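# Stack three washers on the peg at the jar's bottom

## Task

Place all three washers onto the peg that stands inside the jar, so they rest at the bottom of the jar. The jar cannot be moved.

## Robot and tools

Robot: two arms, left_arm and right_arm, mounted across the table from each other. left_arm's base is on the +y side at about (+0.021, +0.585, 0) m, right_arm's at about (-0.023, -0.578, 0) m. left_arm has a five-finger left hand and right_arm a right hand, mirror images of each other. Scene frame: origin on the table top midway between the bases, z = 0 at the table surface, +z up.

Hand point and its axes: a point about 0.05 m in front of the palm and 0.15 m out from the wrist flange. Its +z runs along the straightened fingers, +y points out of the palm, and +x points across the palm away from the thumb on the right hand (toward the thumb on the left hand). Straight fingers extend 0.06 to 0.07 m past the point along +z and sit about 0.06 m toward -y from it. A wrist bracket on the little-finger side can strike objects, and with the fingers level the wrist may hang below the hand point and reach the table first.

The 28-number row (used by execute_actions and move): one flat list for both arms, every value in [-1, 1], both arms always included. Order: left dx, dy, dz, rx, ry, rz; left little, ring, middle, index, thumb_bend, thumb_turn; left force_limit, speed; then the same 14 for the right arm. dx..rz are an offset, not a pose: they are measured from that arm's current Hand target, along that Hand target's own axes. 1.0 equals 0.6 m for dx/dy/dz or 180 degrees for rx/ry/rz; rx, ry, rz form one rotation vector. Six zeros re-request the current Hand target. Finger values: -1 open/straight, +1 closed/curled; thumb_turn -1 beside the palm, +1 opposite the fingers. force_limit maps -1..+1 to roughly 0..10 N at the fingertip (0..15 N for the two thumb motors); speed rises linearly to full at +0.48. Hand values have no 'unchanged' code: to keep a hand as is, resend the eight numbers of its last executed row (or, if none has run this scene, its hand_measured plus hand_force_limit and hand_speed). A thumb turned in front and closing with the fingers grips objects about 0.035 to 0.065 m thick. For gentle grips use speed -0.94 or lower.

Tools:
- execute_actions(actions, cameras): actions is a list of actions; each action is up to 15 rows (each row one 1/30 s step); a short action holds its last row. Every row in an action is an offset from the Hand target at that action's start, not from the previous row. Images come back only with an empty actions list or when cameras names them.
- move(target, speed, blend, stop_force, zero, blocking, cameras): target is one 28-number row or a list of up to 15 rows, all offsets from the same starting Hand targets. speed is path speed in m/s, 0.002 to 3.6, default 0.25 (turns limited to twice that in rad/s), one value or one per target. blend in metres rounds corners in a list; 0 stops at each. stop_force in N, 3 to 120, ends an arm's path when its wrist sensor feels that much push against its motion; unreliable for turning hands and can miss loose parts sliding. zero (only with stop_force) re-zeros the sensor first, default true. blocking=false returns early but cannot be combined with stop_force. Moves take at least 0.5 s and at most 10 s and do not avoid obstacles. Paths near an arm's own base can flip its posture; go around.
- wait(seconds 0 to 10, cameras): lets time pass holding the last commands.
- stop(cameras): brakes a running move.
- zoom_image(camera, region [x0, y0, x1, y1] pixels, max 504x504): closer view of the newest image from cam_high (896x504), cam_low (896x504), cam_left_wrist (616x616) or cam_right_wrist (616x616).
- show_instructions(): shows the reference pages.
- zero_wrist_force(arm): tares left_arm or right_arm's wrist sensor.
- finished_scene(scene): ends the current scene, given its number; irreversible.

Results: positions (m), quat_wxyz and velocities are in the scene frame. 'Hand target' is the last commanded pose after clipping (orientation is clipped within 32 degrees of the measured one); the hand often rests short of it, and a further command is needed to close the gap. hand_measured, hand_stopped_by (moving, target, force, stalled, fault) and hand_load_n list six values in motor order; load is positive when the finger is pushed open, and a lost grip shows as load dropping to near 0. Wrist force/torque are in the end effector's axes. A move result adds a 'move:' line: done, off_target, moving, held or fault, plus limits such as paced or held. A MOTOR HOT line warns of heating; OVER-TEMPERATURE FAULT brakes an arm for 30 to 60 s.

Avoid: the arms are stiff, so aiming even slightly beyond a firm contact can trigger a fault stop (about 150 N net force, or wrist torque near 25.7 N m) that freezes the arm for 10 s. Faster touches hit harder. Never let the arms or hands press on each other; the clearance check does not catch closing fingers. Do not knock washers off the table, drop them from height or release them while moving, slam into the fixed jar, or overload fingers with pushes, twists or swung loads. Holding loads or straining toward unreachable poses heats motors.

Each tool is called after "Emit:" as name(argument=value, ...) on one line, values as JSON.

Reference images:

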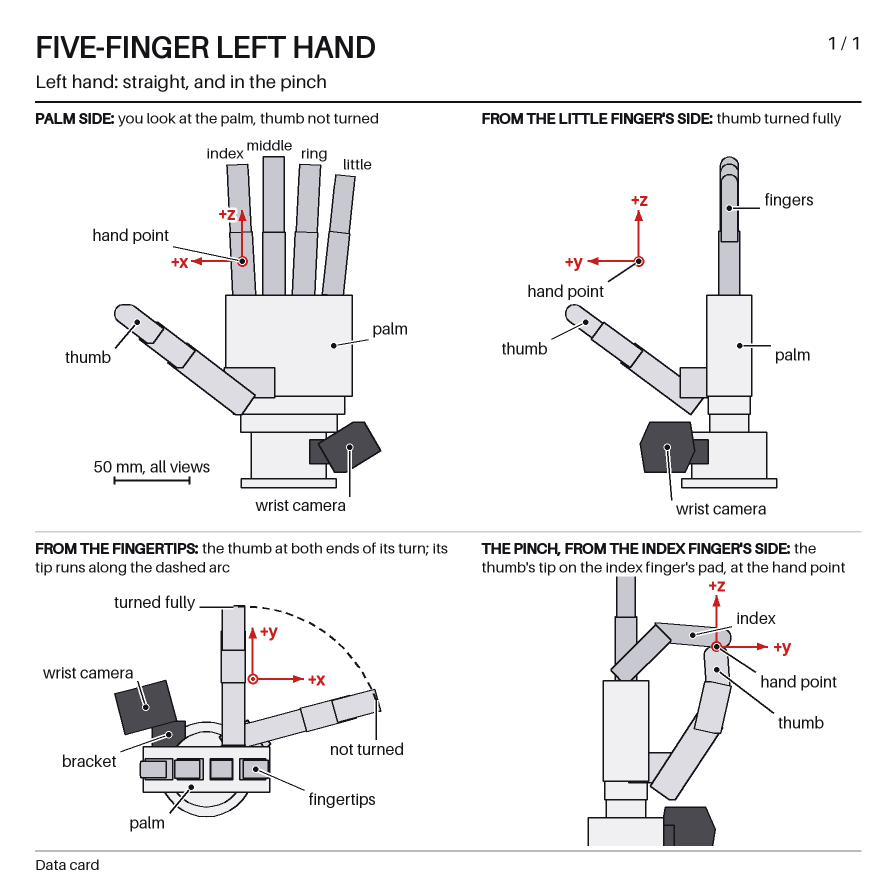

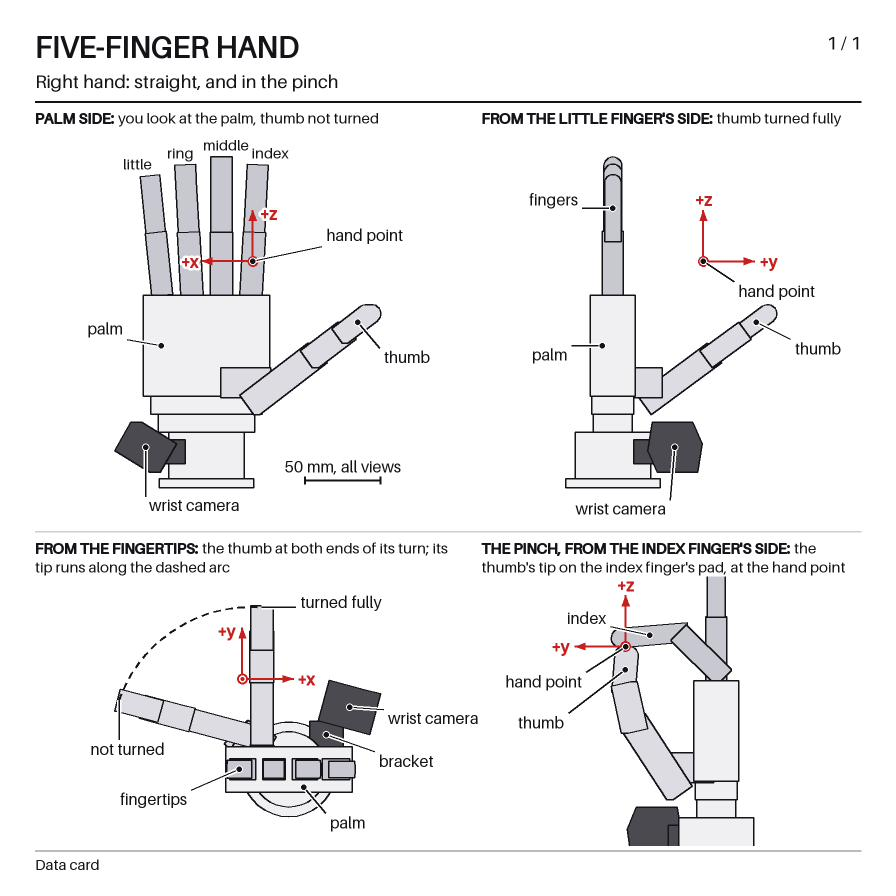

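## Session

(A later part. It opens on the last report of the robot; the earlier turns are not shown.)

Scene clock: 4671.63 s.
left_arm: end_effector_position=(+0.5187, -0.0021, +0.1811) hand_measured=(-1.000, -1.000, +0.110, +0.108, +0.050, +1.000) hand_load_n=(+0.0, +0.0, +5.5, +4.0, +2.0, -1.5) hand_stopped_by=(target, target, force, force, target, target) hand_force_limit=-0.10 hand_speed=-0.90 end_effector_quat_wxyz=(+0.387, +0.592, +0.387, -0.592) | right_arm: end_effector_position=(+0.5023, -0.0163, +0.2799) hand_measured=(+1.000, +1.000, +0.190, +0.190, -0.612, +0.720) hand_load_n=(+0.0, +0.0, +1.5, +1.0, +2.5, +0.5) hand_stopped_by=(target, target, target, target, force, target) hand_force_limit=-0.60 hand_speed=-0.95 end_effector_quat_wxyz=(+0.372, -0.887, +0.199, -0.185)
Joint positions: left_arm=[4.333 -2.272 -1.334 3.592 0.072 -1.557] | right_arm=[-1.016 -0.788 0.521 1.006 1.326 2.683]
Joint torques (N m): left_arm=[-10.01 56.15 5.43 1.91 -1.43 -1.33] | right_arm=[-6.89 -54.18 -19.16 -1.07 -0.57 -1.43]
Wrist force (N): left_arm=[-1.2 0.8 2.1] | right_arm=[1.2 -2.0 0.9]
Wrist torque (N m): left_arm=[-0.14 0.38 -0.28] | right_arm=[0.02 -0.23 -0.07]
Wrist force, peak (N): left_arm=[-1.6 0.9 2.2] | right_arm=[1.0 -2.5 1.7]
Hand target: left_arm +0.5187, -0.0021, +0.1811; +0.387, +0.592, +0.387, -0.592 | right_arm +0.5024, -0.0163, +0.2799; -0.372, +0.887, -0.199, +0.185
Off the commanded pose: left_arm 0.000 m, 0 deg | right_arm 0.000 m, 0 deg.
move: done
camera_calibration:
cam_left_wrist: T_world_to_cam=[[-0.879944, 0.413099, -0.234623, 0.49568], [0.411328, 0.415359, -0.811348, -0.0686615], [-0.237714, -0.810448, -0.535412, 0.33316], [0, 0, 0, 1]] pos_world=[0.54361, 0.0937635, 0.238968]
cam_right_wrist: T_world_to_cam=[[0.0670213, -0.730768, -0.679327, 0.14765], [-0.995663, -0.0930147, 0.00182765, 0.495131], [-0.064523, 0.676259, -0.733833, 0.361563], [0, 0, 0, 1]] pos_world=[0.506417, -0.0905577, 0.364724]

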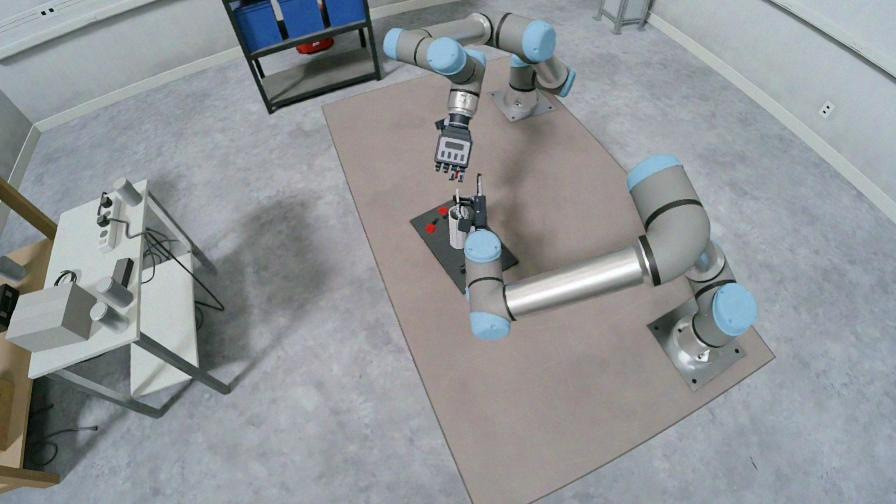

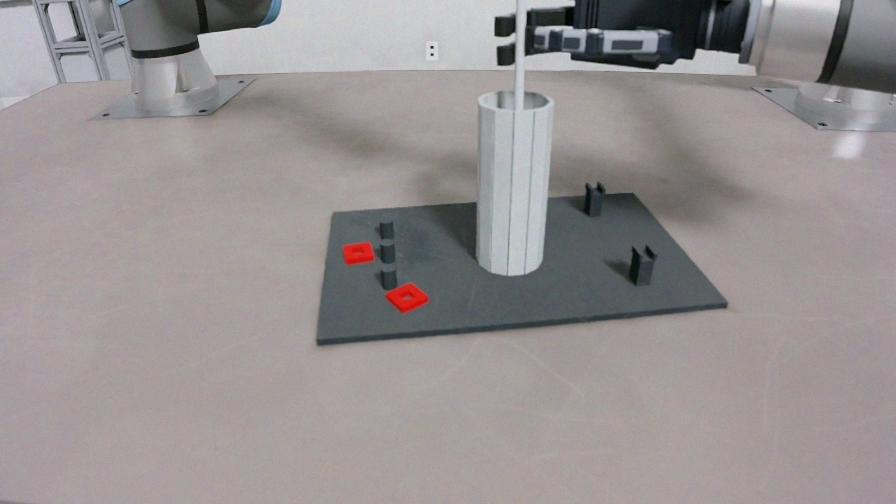

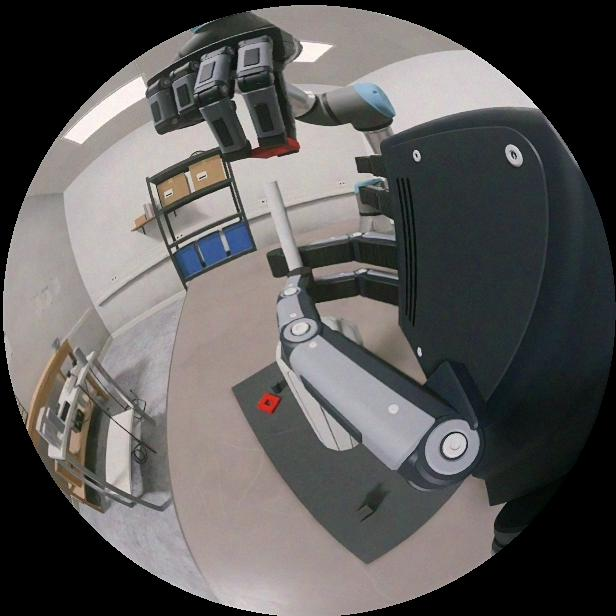

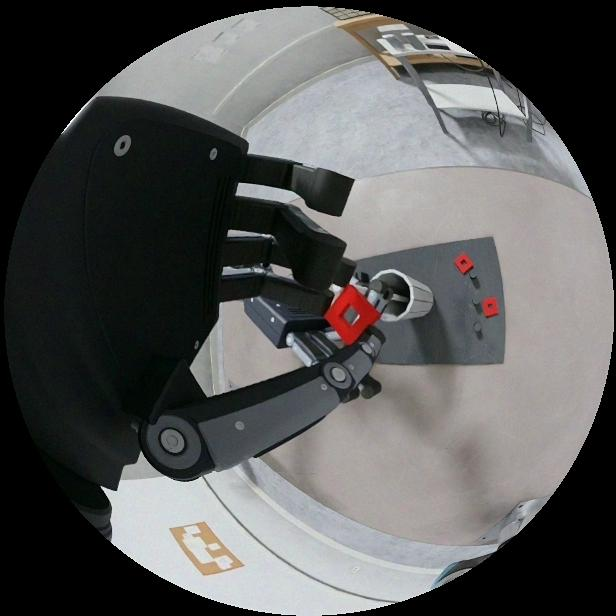

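Emit:
move(target=[0,0,0,0,0,0,-1,-1,0.61,0.61,0.05,1,-0.1,-0.9,-0.0078,-0.0178,0.0583,0,0,0,1,1,0.19,0.19,-0.45,0.72,-0.6,-0.95], speed=0.05, stop_force=4, cameras=["cam_right_wrist","cam_low","cam_high","cam_left_wrist"])

Emit:
zoom_image(camera="cam_right_wrist", region=[290, 250, 410, 370])

Emit:
zoom_image(camera="cam_high", region=[420, 150, 500, 230])

Emit:
zoom_image(camera="cam_left_wrist", region=[160, 60, 360, 260])

Scene clock: 4709.70 s.
left_arm: end_effector_position=(+0.5187, -0.0021, +0.1811) hand_measured=(-1.000, -1.000, +0.110, +0.108, +0.050, +1.000) hand_load_n=(+0.0, +0.0, +5.5, +4.0, +2.0, -1.5) hand_stopped_by=(target, target, force, force, target, target) hand_force_limit=-0.10 hand_speed=-0.90 end_effector_quat_wxyz=(+0.387, +0.592, +0.387, -0.592) | right_arm: end_effector_position=(+0.5174, +0.0134, +0.2641) hand_measured=(+1.000, +1.000, +0.190, +0.190, -0.612, +0.720) hand_load_n=(+0.0, +0.0, +1.5, +1.0, +3.0, +0.5) hand_stopped_by=(target, target, target, target, force, target) hand_force_limit=-0.60 hand_speed=-0.95 end_effector_quat_wxyz=(+0.372, -0.887, +0.199, -0.185)
Joint positions: left_arm=[4.333 -2.272 -1.334 3.592 0.072 -1.557] | right_arm=[-0.99 -0.631 0.272 1.095 1.346 2.702]
Joint torques (N m): left_arm=[-10.21 55.57 5.16 1.86 -1.42 -1.26] | right_arm=[-9.51 -63.61 -8.15 -1.19 -1.12 -2.54]
Wrist force (N): left_arm=[-1.6 1.0 1.9] | right_arm=[1.1 -1.8 0.9]
Wrist torque (N m): left_arm=[-0.10 0.45 -0.33] | right_arm=[0.05 -0.23 -0.17]
Wrist force, peak (N): left_arm=[-1.6 1.1 2.1] | right_arm=[1.7 -2.0 1.1]
Hand target: left_arm +0.5187, -0.0021, +0.1811; +0.387, +0.592, +0.387, -0.592 | right_arm +0.5174, +0.0134, +0.2641; -0.372, +0.887, -0.199, +0.185
Off the commanded pose: left_arm 0.000 m, 0 deg | right_arm 0.000 m, 0 deg.
move: done
camera_calibration:
cam_left_wrist: T_world_to_cam=[[-0.879944, 0.413099, -0.234623, 0.49568], [0.411328, 0.415359, -0.811348, -0.0686615], [-0.237714, -0.810448, -0.535412, 0.33316], [0, 0, 0, 1]] pos_world=[0.54361, 0.0937635, 0.238968]
cam_right_wrist: T_world_to_cam=[[0.0670167, -0.730778, -0.679318, 0.157606], [-0.995676, -0.0928761, 0.0016853, 0.513023], [-0.064324, 0.676268, -0.733842, 0.330757], [0, 0, 0, 1]] pos_world=[0.521518, -0.0608575, 0.348924]

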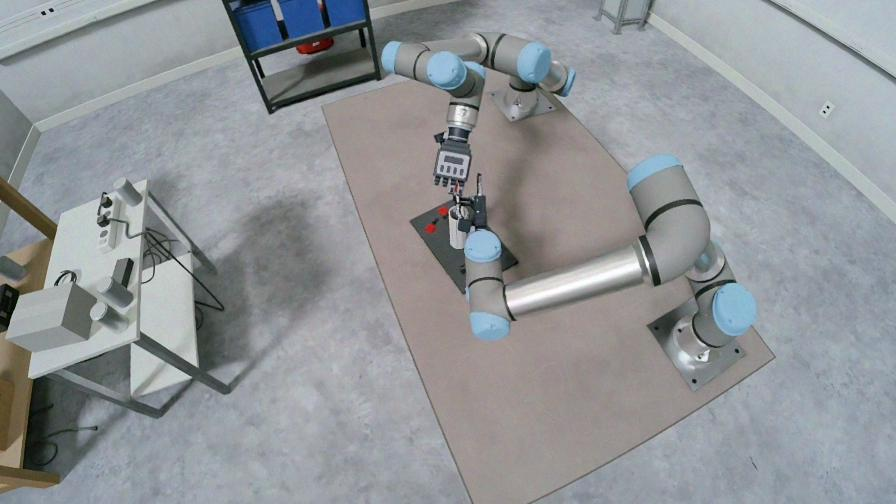

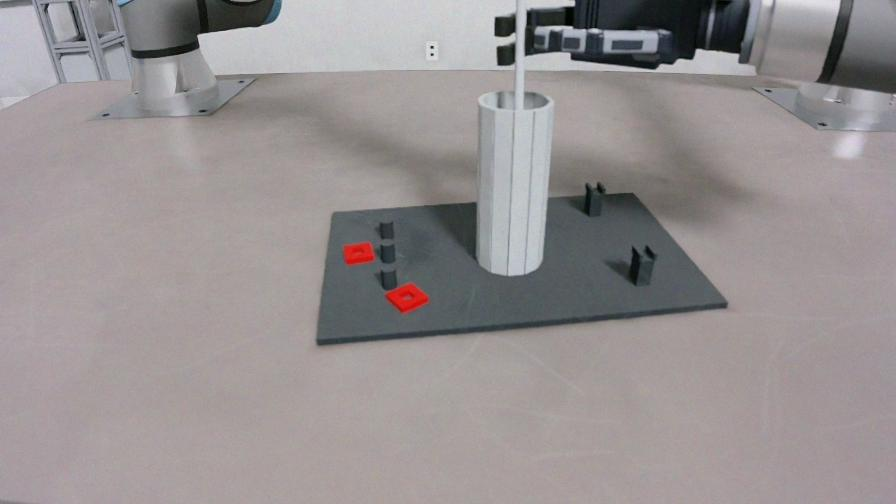

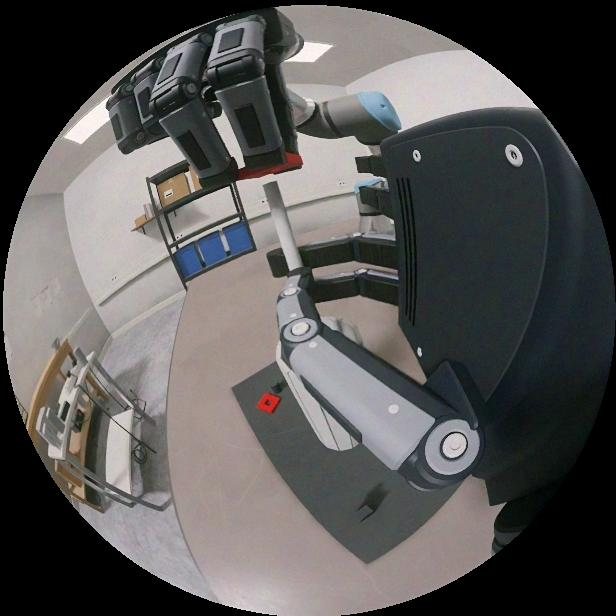

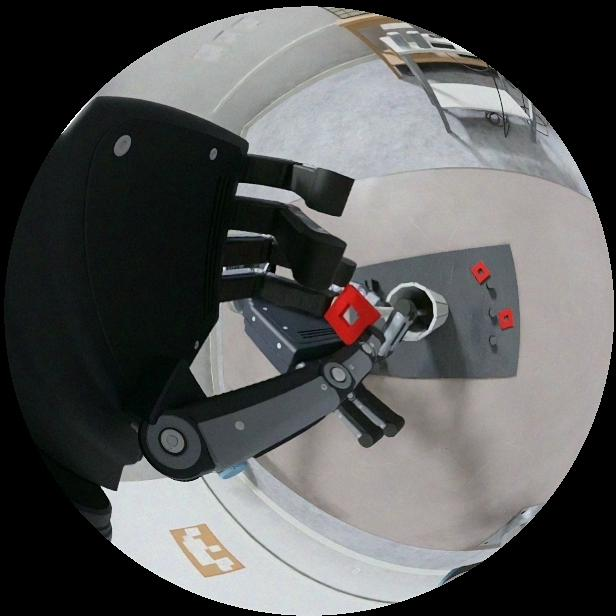

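Scaled by 4.200 from the camera's 616x616 image, which has a finer 880x880 frame.

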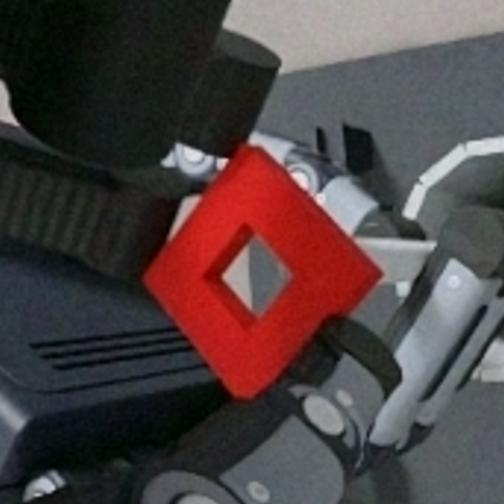

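Scaled by 6.300.

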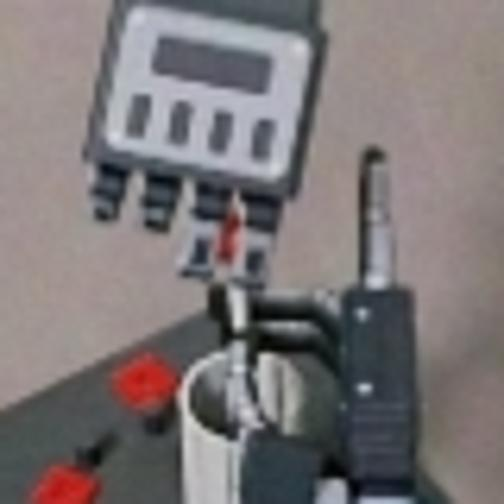

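Scaled by 2.520 from the camera's 616x616 image, which has a finer 880x880 frame.

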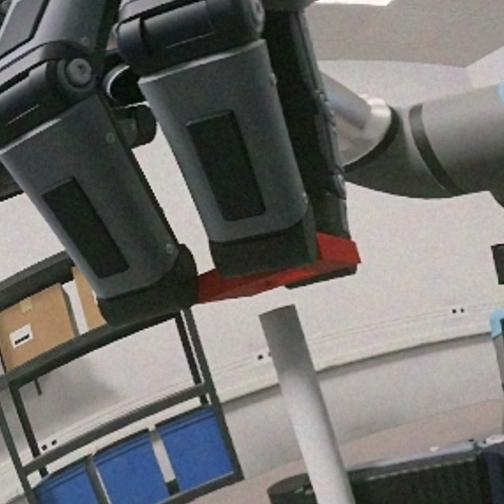

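Emit:
zoom_image(camera="cam_right_wrist", region=[325, 290, 375, 340])

Emit:
zoom_image(camera="cam_left_wrist", region=[220, 130, 320, 230])

Scaled by 10.080 from the camera's 616x616 image, which has a finer 880x880 frame.

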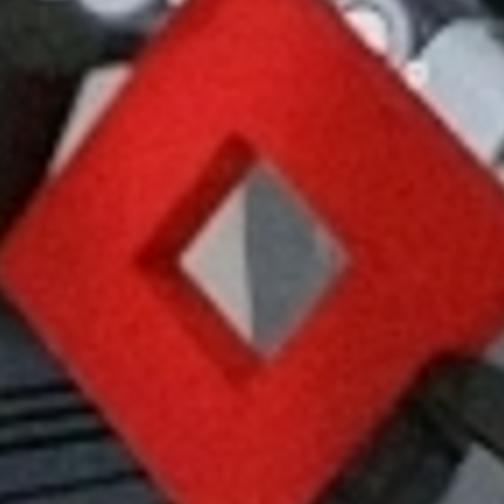

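Scaled by 5.040 from the camera's 616x616 image, which has a finer 880x880 frame.

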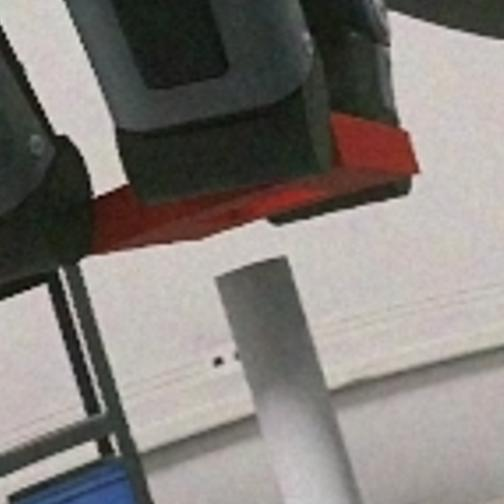

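Emit:
move(target=[0,0,0,0,0,0,-1,-1,0.61,0.61,0.05,1,-0.1,-0.9,-0.0060,0.0245,0.0218,0,0,0,1,1,0.19,0.19,-0.45,0.72,-0.6,-0.95], speed=0.015, stop_force=3, cameras=["cam_right_wrist","cam_left_wrist"])

Emit:
zoom_image(camera="cam_right_wrist", region=[310, 275, 390, 355])

Emit:
zoom_image(camera="cam_left_wrist", region=[220, 130, 320, 230])

Scene clock: 4782.30 s.
left_arm: end_effector_position=(+0.5187, -0.0021, +0.1811) hand_measured=(-1.000, -1.000, +0.110, +0.108, +0.050, +1.000) hand_load_n=(+0.0, +0.0, +5.5, +4.0, +2.0, -1.5) hand_stopped_by=(target, target, force, force, target, target) hand_force_limit=-0.10 hand_speed=-0.90 end_effector_quat_wxyz=(+0.387, +0.592, +0.387, -0.592) | right_arm: end_effector_position=(+0.5174, +0.0134, +0.2582) hand_measured=(+1.000, +1.000, +0.190, +0.190, -0.612, +0.720) hand_load_n=(+0.0, +0.0, +2.0, +1.0, +3.0, +0.0) hand_stopped_by=(target, target, target, target, force, target) hand_force_limit=-0.60 hand_speed=-0.95 end_effector_quat_wxyz=(+0.372, -0.887, +0.199, -0.185)
Joint positions: left_arm=[4.333 -2.272 -1.334 3.592 0.072 -1.557] | right_arm=[-0.99 -0.647 0.317 1.065 1.346 2.702]
Joint torques (N m): left_arm=[-10.2 56.12 10.02 1.94 -1.38 -0.21] | right_arm=[-6.67 -48.42 -24.09 -0.18 -0.04 -2.06]
Wrist force (N): left_arm=[-1.1 1.0 1.7] | right_arm=[1.1 -1.7 0.9]
Wrist torque (N m): left_arm=[-0.09 0.37 -0.30] | right_arm=[0.03 -0.23 -0.18]
Wrist force, peak (N): left_arm=[-1.9 0.9 2.2] | right_arm=[1.4 -3.7 -0.8]
Hand target: left_arm +0.5187, -0.0021, +0.1811; +0.387, +0.592, +0.387, -0.592 | right_arm +0.5174, +0.0134, +0.2582; -0.372, +0.887, -0.199, +0.185 (not the last commanded pose)
Off the commanded pose: left_arm 0.000 m, 0 deg | right_arm 0.014 m, 0 deg.
move: contact (right_arm)
camera_calibration:
cam_left_wrist: T_world_to_cam=[[-0.87998, 0.413061, -0.234552, 0.495686], [0.41125, 0.415396, -0.811369, -0.0686179], [-0.237713, -0.810448, -0.535412, 0.33316], [0, 0, 0, 1]] pos_world=[0.54361, 0.0937635, 0.238968]
cam_right_wrist: T_world_to_cam=[[0.0668911, -0.730877, -0.679223, 0.153625], [-0.995672, -0.092919, 0.00192996, 0.512943], [-0.0645233, 0.676154, -0.733929, 0.326555], [0, 0, 0, 1]] pos_world=[0.521517, -0.0608578, 0.343024]
Images, in order (width x height): cam_left_wrist 616x616, cam_right_wrist 616x616.

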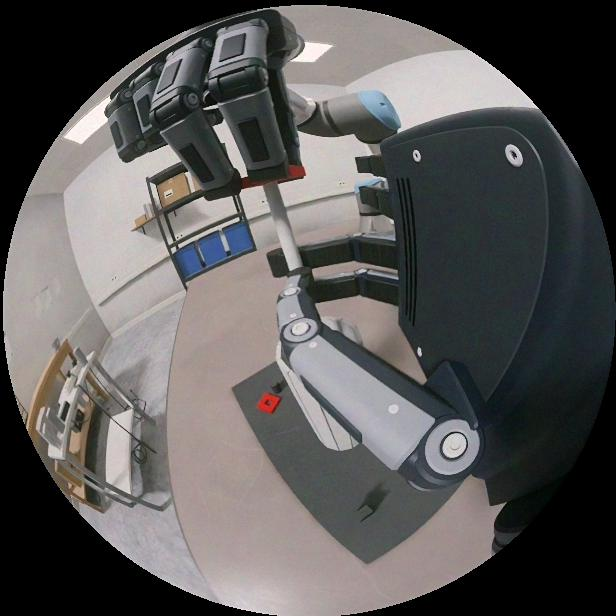

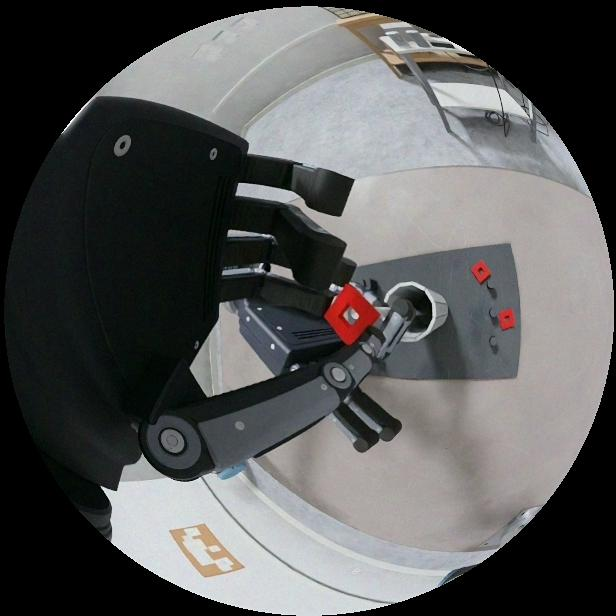

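Scaled by 6.300 from the camera's 616x616 image, which has a finer 880x880 frame.

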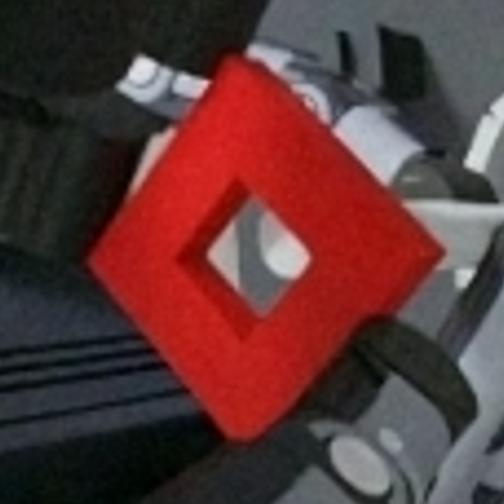

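Scaled by 5.040 from the camera's 616x616 image, which has a finer 880x880 frame.

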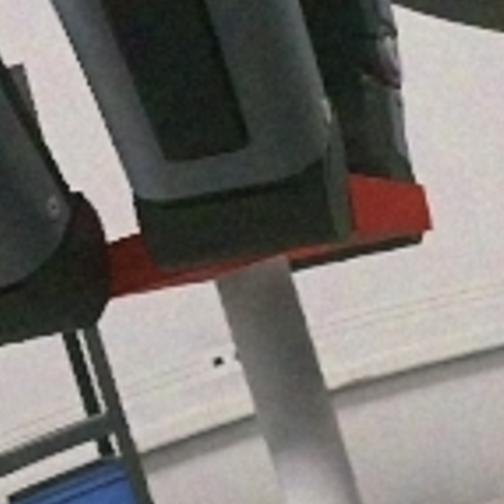

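Emit:
move(target=[0,0,0,0,0,0,-1,-1,0.61,0.61,0.05,1,-0.1,-0.9,0.0038,-0.0010,-0.0030,0,0,0,1,1,0.19,0.19,-0.45,0.72,-0.6,-0.95], speed=0.02)

Emit:
move(target=[0,0,0,0,0,0,-1,-1,0.61,0.61,0.05,1,-0.1,-0.9,-0.0066,0.0269,0.0240,0,0,0,1,1,0.19,0.19,-0.45,0.72,-0.6,-0.95], speed=0.015, stop_force=3, cameras=["cam_right_wrist","cam_left_wrist"])

Emit:
zoom_image(camera="cam_right_wrist", region=[310, 275, 390, 355])

Emit:
zoom_image(camera="cam_left_wrist", region=[220, 130, 320, 230])

Scene clock: 4824.97 s.
left_arm: end_effector_position=(+0.5187, -0.0021, +0.1811) hand_measured=(-1.000, -1.000, +0.110, +0.108, +0.050, +1.000) hand_load_n=(+0.0, +0.0, +5.5, +4.0, +2.0, -1.0) hand_stopped_by=(target, target, force, force, target, target) hand_force_limit=-0.10 hand_speed=-0.90 end_effector_quat_wxyz=(+0.387, +0.592, +0.387, -0.592) | right_arm: end_effector_position=(+0.5186, +0.0116, +0.2603) hand_measured=(+1.000, +1.000, +0.190, +0.190, -0.612, +0.720) hand_load_n=(+0.0, +0.5, +2.0, +1.0, +3.0, +0.5) hand_stopped_by=(target, target, target, target, force, target) hand_force_limit=-0.60 hand_speed=-0.95 end_effector_quat_wxyz=(+0.372, -0.887, +0.199, -0.185)
Joint positions: left_arm=[4.333 -2.272 -1.334 3.592 0.072 -1.557] | right_arm=[-0.993 -0.645 0.307 1.073 1.343 2.699]
Joint torques (N m): left_arm=[-9.67 55.25 20.61 1.49 -1.41 0.79] | right_arm=[-4.75 -48.15 -24.53 1.46 -1.45 -2.2]
Wrist force (N): left_arm=[-1.2 0.6 1.8] | right_arm=[1.1 -1.8 1.4]
Wrist torque (N m): left_arm=[-0.15 0.38 -0.28] | right_arm=[0.01 -0.25 -0.07]
Wrist force, peak (N): left_arm=[-1.3 1.2 2.3] | right_arm=[0.9 -2.3 1.2]
Hand target: left_arm +0.5187, -0.0021, +0.1811; +0.387, +0.592, +0.387, -0.592 | right_arm +0.5186, +0.0116, +0.2602; -0.372, +0.887, -0.199, +0.185
Off the commanded pose: left_arm 0.000 m, 0 deg | right_arm 0.000 m, 0 deg.
move: done

Scene clock: 4827.27 s.
left_arm: end_effector_position=(+0.5187, -0.0021, +0.1811) hand_measured=(-1.000, -1.000, +0.110, +0.108, +0.050, +1.000) hand_load_n=(+0.0, +0.0, +5.5, +4.0, +2.0, -1.0) hand_stopped_by=(target, target, force, force, target, target) hand_force_limit=-0.10 hand_speed=-0.90 end_effector_quat_wxyz=(+0.387, +0.592, +0.387, -0.592) | right_arm: end_effector_position=(+0.5186, +0.0116, +0.2383) hand_measured=(+1.000, +1.000, +0.190, +0.190, -0.612, +0.720) hand_load_n=(+0.0, +0.0, +2.0, +1.0, +3.5, +0.5) hand_stopped_by=(target, target, target, target, force, target) hand_force_limit=-0.60 hand_speed=-0.95 end_effector_quat_wxyz=(+0.372, -0.887, +0.199, -0.185)
Joint positions: left_arm=[4.333 -2.272 -1.334 3.592 0.072 -1.557] | right_arm=[-0.993 -0.685 0.442 0.979 1.344 2.699]
Joint torques (N m): left_arm=[-9.3 54.82 20.6 0.61 -1.16 0.85] | right_arm=[3.69 -48.69 -27.39 1.98 -1.14 1.18]
Wrist force (N): left_arm=[-1.6 1.0 1.7] | right_arm=[1.3 -1.9 0.9]
Wrist torque (N m): left_arm=[-0.09 0.42 -0.32] | right_arm=[0.04 -0.26 -0.06]
Wrist force, peak (N): left_arm=[-1.8 1.0 2.2] | right_arm=[1.5 -2.1 1.0]
Hand target: left_arm +0.5187, -0.0021, +0.1811; +0.387, +0.592, +0.387, -0.592 | right_arm +0.5186, +0.0116, +0.2382; -0.372, +0.887, -0.199, +0.185
Off the commanded pose: left_arm 0.000 m, 0 deg | right_arm 0.000 m, 0 deg.
move: done
camera_calibration:
cam_left_wrist: T_world_to_cam=[[-0.879944, 0.413099, -0.234623, 0.49568], [0.411328, 0.415359, -0.811348, -0.0686615], [-0.237714, -0.810448, -0.535412, 0.33316], [0, 0, 0, 1]] pos_world=[0.54361, 0.0937635, 0.238968]
cam_right_wrist: T_world_to_cam=[[0.066959, -0.730875, -0.679219, 0.138676], [-0.995674, -0.092901, 0.00181058, 0.51405], [-0.0644234, 0.676159, -0.733934, 0.313193], [0, 0, 0, 1]] pos_world=[0.522718, -0.0626578, 0.323124]
Images, in order (width x height): cam_left_wrist 616x616, cam_right_wrist 616x616.

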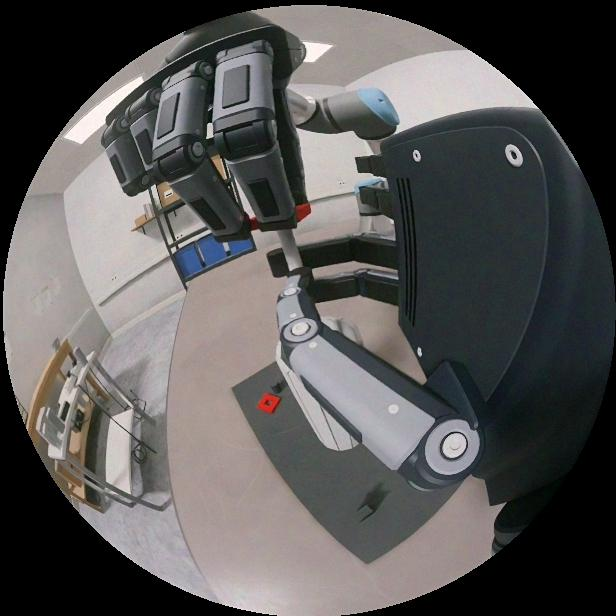

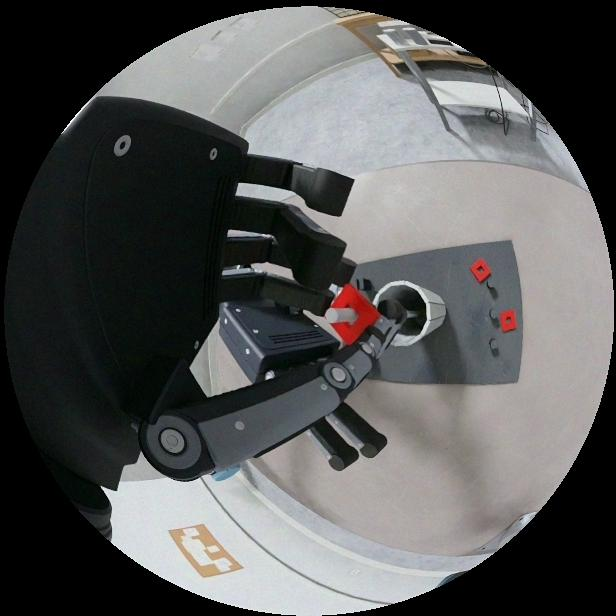

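Scaled by 6.300 from the camera's 616x616 image, which has a finer 880x880 frame.

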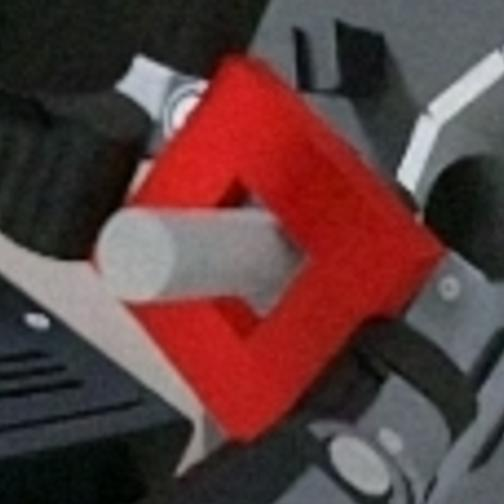

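Scaled by 5.040 from the camera's 616x616 image, which has a finer 880x880 frame.

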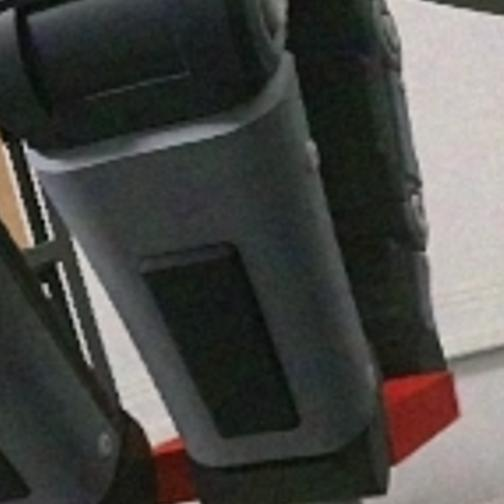

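Emit:
move(target=[0,0,0,0,0,0,-1,-1,0.61,0.61,0.05,1,-0.1,-0.9,-0.0030,0.0122,0.0109,0,0,0,1,1,0.19,0.19,-0.45,0.72,-0.6,-0.95], speed=0.02, stop_force=3)

Emit:
move(target=[0,0,0,0,0,0,-1,-1,0.61,0.61,0.05,1,-0.1,-0.9,0,0.0002,0,0,0,0,1,1,0.12,0.12,-0.8,0.72,-0.6,-0.7], speed=0.02, cameras=["cam_right_wrist","cam_left_wrist","cam_low"])

Emit:
zoom_image(camera="cam_right_wrist", region=[300, 265, 400, 365])

Emit:
zoom_image(camera="cam_left_wrist", region=[200, 150, 350, 300])

Scene clock: 4849.67 s.
left_arm: end_effector_position=(+0.5187, -0.0021, +0.1811) hand_measured=(-1.000, -1.000, +0.110, +0.108, +0.050, +1.000) hand_load_n=(+0.0, +0.0, +5.5, +4.0, +2.0, -1.0) hand_stopped_by=(target, target, force, force, target, target) hand_force_limit=-0.10 hand_speed=-0.90 end_effector_quat_wxyz=(+0.387, +0.592, +0.387, -0.592) | right_arm: end_effector_position=(+0.5186, +0.0116, +0.2283) hand_measured=(+1.000, +1.000, +0.190, +0.190, -0.612, +0.720) hand_load_n=(+0.0, +0.0, +2.0, +1.0, +3.0, +0.5) hand_stopped_by=(target, target, target, target, force, target) hand_force_limit=-0.60 hand_speed=-0.95 end_effector_quat_wxyz=(+0.372, -0.887, +0.199, -0.185)
Joint positions: left_arm=[4.333 -2.272 -1.334 3.592 0.072 -1.557] | right_arm=[-0.993 -0.696 0.49 0.943 1.344 2.699]
Joint torques (N m): left_arm=[-9.22 52.65 21 -1.31 -1.18 0.93] | right_arm=[-3.22 -48.17 -27.38 1.93 -0.14 1.48]
Wrist force (N): left_arm=[-1.5 1.0 1.5] | right_arm=[1.5 -2.0 0.9]
Wrist torque (N m): left_arm=[-0.09 0.40 -0.31] | right_arm=[0.02 -0.29 -0.04]
Wrist force, peak (N): left_arm=[-1.6 0.9 2.2] | right_arm=[1.4 -2.3 1.0]
Hand target: left_arm +0.5187, -0.0021, +0.1811; +0.387, +0.592, +0.387, -0.592 | right_arm +0.5186, +0.0116, +0.2283; -0.372, +0.887, -0.199, +0.185
Off the commanded pose: left_arm 0.000 m, 0 deg | right_arm 0.000 m, 0 deg.
move: done

Scene clock: 4850.37 s.
left_arm: end_effector_position=(+0.5187, -0.0021, +0.1811) hand_measured=(-1.000, -1.000, +0.110, +0.108, +0.050, +1.000) hand_load_n=(+0.0, +0.0, +5.5, +4.0, +2.0, -1.5) hand_stopped_by=(target, target, force, force, target, target) hand_force_limit=-0.10 hand_speed=-0.90 end_effector_quat_wxyz=(+0.387, +0.592, +0.387, -0.592) | right_arm: end_effector_position=(+0.5186, +0.0116, +0.2282) hand_measured=(+1.000, +1.000, +0.120, +0.120, -0.800, +0.720) hand_load_n=(+0.0, +0.0, +0.0, +0.0, +0.0, +0.0) hand_stopped_by=(target, target, target, target, target, target) hand_force_limit=-0.60 hand_speed=-0.70 end_effector_quat_wxyz=(+0.372, -0.887, +0.199, -0.185)
Joint positions: left_arm=[4.333 -2.272 -1.334 3.592 0.072 -1.557] | right_arm=[-0.993 -0.697 0.491 0.942 1.344 2.699]
Joint torques (N m): left_arm=[-9.02 52.86 20.99 -1.65 -1.23 0.84] | right_arm=[-8.66 -63.22 -9.86 -1.16 -1.47 -0.37]
Wrist force (N): left_arm=[-1.4 0.8 1.6] | right_arm=[1.1 -2.4 0.8]
Wrist torque (N m): left_arm=[-0.11 0.41 -0.31] | right_arm=[-0.03 -0.21 -0.08]
Wrist force, peak (N): left_arm=[-1.5 1.3 2.0] | right_arm=[1.6 -1.9 1.2]
Hand target: left_arm +0.5187, -0.0021, +0.1811; +0.387, +0.592, +0.387, -0.592 | right_arm +0.5186, +0.0116, +0.2282; -0.372, +0.887, -0.199, +0.185
Off the commanded pose: left_arm 0.000 m, 0 deg | right_arm 0.000 m, 0 deg.
move: done
camera_calibration:
cam_left_wrist: T_world_to_cam=[[-0.879944, 0.413099, -0.234623, 0.49568], [0.411328, 0.415359, -0.811348, -0.0686615], [-0.237714, -0.810448, -0.535412, 0.33316], [0, 0, 0, 1]] pos_world=[0.54361, 0.0937635, 0.238968]
cam_right_wrist: T_world_to_cam=[[0.0668911, -0.730877, -0.679223, 0.131853], [-0.995672, -0.092919, 0.00192996, 0.514029], [-0.0645233, 0.676154, -0.733929, 0.305831], [0, 0, 0, 1]] pos_world=[0.522717, -0.0626578, 0.313024]
Images, in order (width x height): cam_low 896x504, cam_left_wrist 616x616, cam_right_wrist 616x616.

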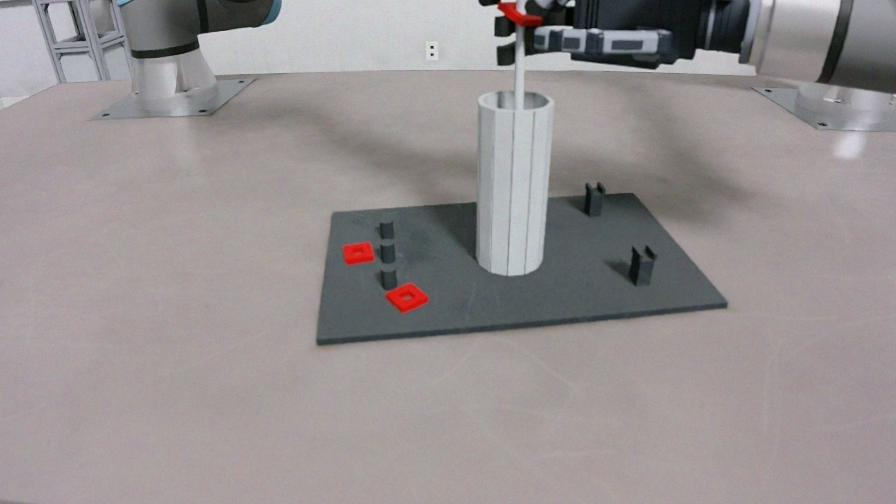

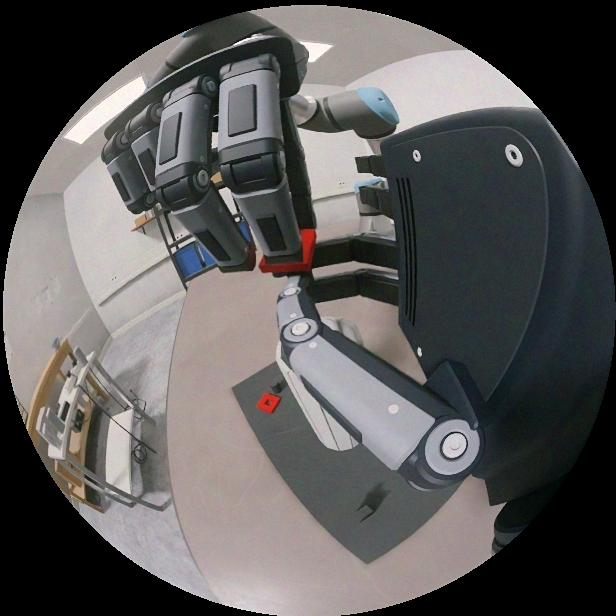

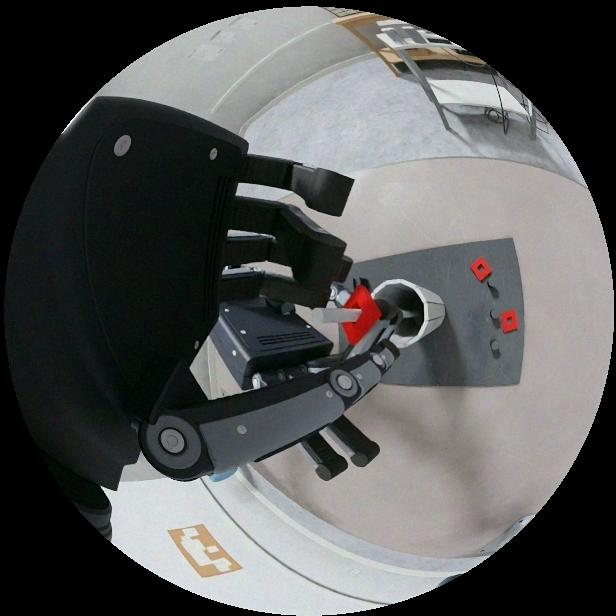

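Scaled by 5.040 from the camera's 616x616 image, which has a finer 880x880 frame.

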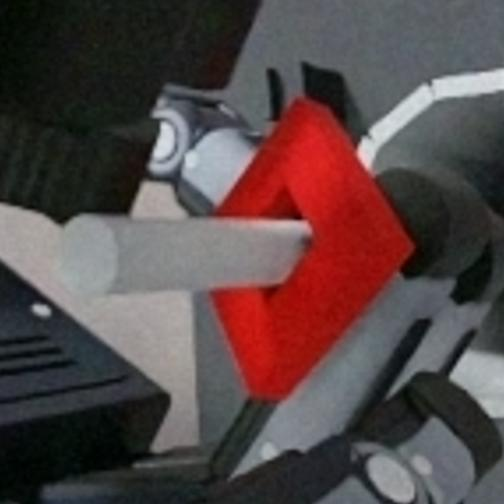

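Scaled by 3.360 from the camera's 616x616 image, which has a finer 880x880 frame.

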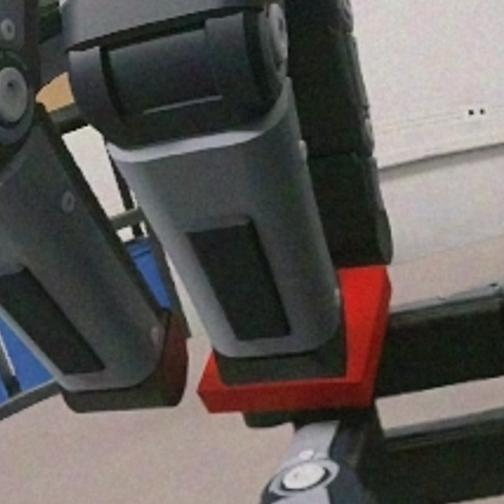

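Emit:
move(target=[[0,0,0,0,0,0,-1,-1,0.61,0.61,0.05,1,-0.1,-0.9,0.0196,-0.0796,-0.0709,0,0,0,1,1,0.12,0.12,-0.8,0.72,-0.6,-0.7],[0,0,0,0,0,0,-1,-1,0.61,0.61,0.05,1,-0.1,-0.9,0.1080,0.1163,-0.1558,0,0,0,1,1,0.12,0.12,-0.8,0.72,-0.6,-0.7],[0,0,0,0,0,0,-1,-1,0.61,0.61,0.05,1,-0.1,-0.9,0.0818,0.3245,-0.0148,0.0945,-0.2419,-0.1887,1,1,0.12,0.12,-0.8,0.72,-0.6,-0.7]], speed=[0.06,0.2,0.2], blend=[0.005,0.02,0])

Emit:
move(target=[0,0,0,0,0,0,-1,-1,0.61,0.61,0.05,1,-0.1,-0.9,0,0.0002,0,0,0,0,1,1,0.9,0.19,-0.62,-0.3,-0.6,0], speed=0.05, cameras=["cam_right_wrist","cam_low","cam_left_wrist"])

Emit:
zoom_image(camera="cam_right_wrist", region=[260, 200, 480, 420])

Emit:
zoom_image(camera="cam_left_wrist", region=[200, 150, 350, 300])

Scene clock: 5003.50 s.
left_arm: end_effector_position=(+0.5187, -0.0021, +0.1811) hand_measured=(-1.000, -1.000, +0.110, +0.108, +0.050, +1.000) hand_load_n=(+0.0, +0.0, +5.5, +4.0, +2.0, -1.5) hand_stopped_by=(target, target, force, force, target, target) hand_force_limit=-0.10 hand_speed=-0.90 end_effector_quat_wxyz=(+0.387, +0.592, +0.387, -0.592) | right_arm: end_effector_position=(+0.5143, -0.1431, +0.0998) hand_measured=(+1.000, +1.000, +0.120, +0.120, -0.800, +0.720) hand_load_n=(+0.0, +0.0, +0.0, +0.0, +0.0, +0.0) hand_stopped_by=(target, target, target, target, target, target) hand_force_limit=-0.60 hand_speed=-0.70 end_effector_quat_wxyz=(-0.472, +0.848, +0.240, -0.027)
Joint positions: left_arm=[4.333 -2.272 -1.334 3.592 0.072 -1.557] | right_arm=[-1.352 -0.498 0.725 1.5 0.594 1.164]
Joint torques (N m): left_arm=[-8.47 49.89 20.91 -1.95 -1.17 0.84] | right_arm=[6.29 -59.92 -8.19 3.02 -1 -1.62]
Wrist force (N): left_arm=[-1.6 1.0 2.1] | right_arm=[1.0 -2.0 1.0]
Wrist torque (N m): left_arm=[-0.11 0.48 -0.33] | right_arm=[0.06 -0.24 -0.21]
Wrist force, peak (N): left_arm=[-1.4 0.9 2.4] | right_arm=[0.7 -2.8 0.9]
Hand target: left_arm +0.5187, -0.0021, +0.1811; +0.387, +0.592, +0.387, -0.592 | right_arm +0.5143, -0.1430, +0.0998; -0.472, +0.848, +0.240, -0.027
Off the commanded pose: left_arm 0.000 m, 0 deg | right_arm 0.000 m, 0 deg.
elbow stopped short (right arm): the move would have taken joint 3 (elbow) straighter than the controller allows.
move: done

Scene clock: 5004.33 s.
left_arm: end_effector_position=(+0.5187, -0.0021, +0.1811) hand_measured=(-1.000, -1.000, +0.110, +0.108, +0.050, +1.000) hand_load_n=(+0.0, -0.5, +5.5, +4.0, +2.0, -1.0) hand_stopped_by=(target, target, force, force, target, target) hand_force_limit=-0.10 hand_speed=-0.90 end_effector_quat_wxyz=(+0.387, +0.592, +0.387, -0.592) | right_arm: end_effector_position=(+0.5143, -0.1431, +0.0997) hand_measured=(+1.000, +1.000, +0.900, +0.190, -0.620, -0.300) hand_load_n=(+0.0, +0.0, +0.5, +0.0, +0.0, +0.0) hand_stopped_by=(target, target, target, target, target, target) hand_force_limit=-0.60 hand_speed=0.00 end_effector_quat_wxyz=(-0.472, +0.848, +0.240, -0.027)
Joint positions: left_arm=[4.333 -2.272 -1.334 3.592 0.072 -1.557] | right_arm=[-1.352 -0.498 0.725 1.5 0.594 1.164]
Joint torques (N m): left_arm=[-8.6 49.03 20.45 -2.06 -1.13 0.78] | right_arm=[-3.65 -49.11 -6.99 3.49 -2.17 -2.44]
Wrist force (N): left_arm=[-1.4 1.1 2.0] | right_arm=[1.0 -2.2 1.1]
Wrist torque (N m): left_arm=[-0.09 0.43 -0.32] | right_arm=[0.02 -0.24 -0.20]
Wrist force, peak (N): left_arm=[-1.1 1.1 2.2] | right_arm=[1.0 -2.3 1.4]
Hand target: left_arm +0.5187, -0.0021, +0.1811; +0.387, +0.592, +0.387, -0.592 | right_arm +0.5143, -0.1431, +0.0997; -0.472, +0.848, +0.240, -0.027
Off the commanded pose: left_arm 0.000 m, 0 deg | right_arm 0.000 m, 0 deg.
move: done
camera_calibration:
cam_left_wrist: T_world_to_cam=[[-0.879944, 0.413099, -0.234623, 0.49568], [0.411328, 0.415359, -0.811348, -0.0686615], [-0.237714, -0.810448, -0.535412, 0.33316], [0, 0, 0, 1]] pos_world=[0.54361, 0.0937635, 0.238968]
cam_right_wrist: T_world_to_cam=[[0.61043, -0.255768, -0.749638, -0.272725], [-0.460929, -0.88438, -0.0735937, 0.114929], [-0.644142, 0.390454, -0.657743, 0.56544], [0, 0, 0, 1]] pos_world=[0.583678, -0.188892, 0.175928]
Images, in order (width x height): cam_low 896x504, cam_left_wrist 616x616, cam_right_wrist 616x616.

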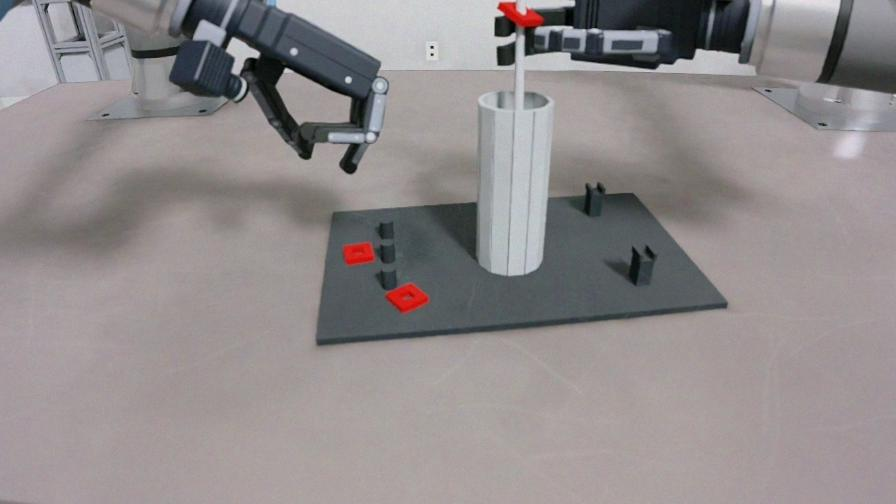

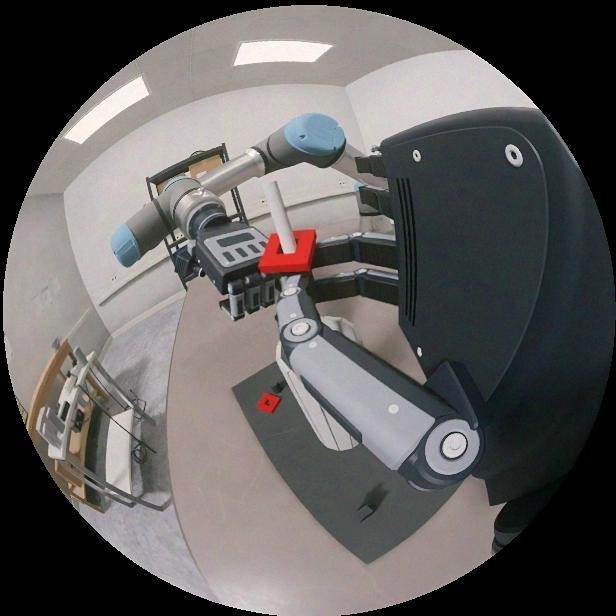

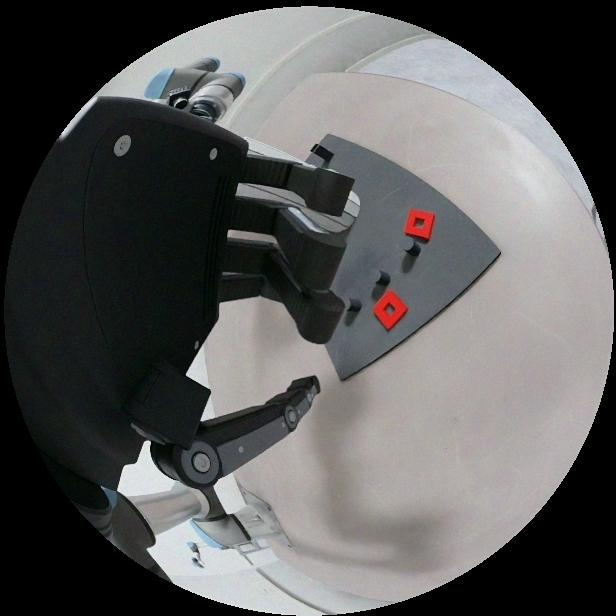

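Scaled by 2.291 from the camera's 616x616 image, which has a finer 880x880 frame.

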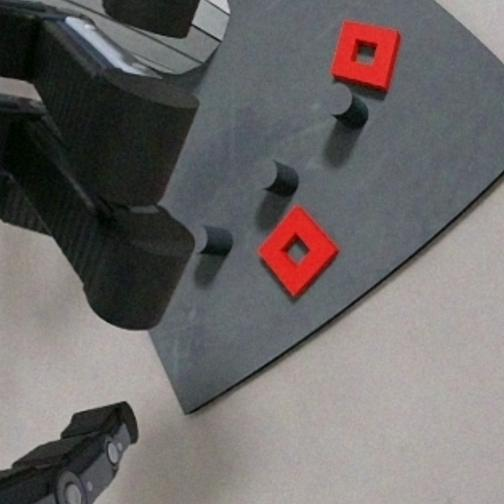

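Scaled by 3.360 from the camera's 616x616 image, which has a finer 880x880 frame.

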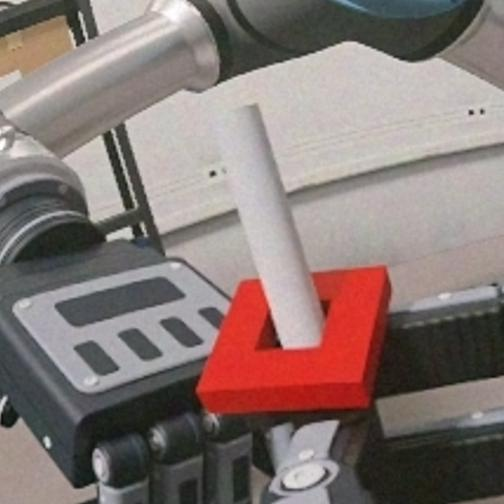

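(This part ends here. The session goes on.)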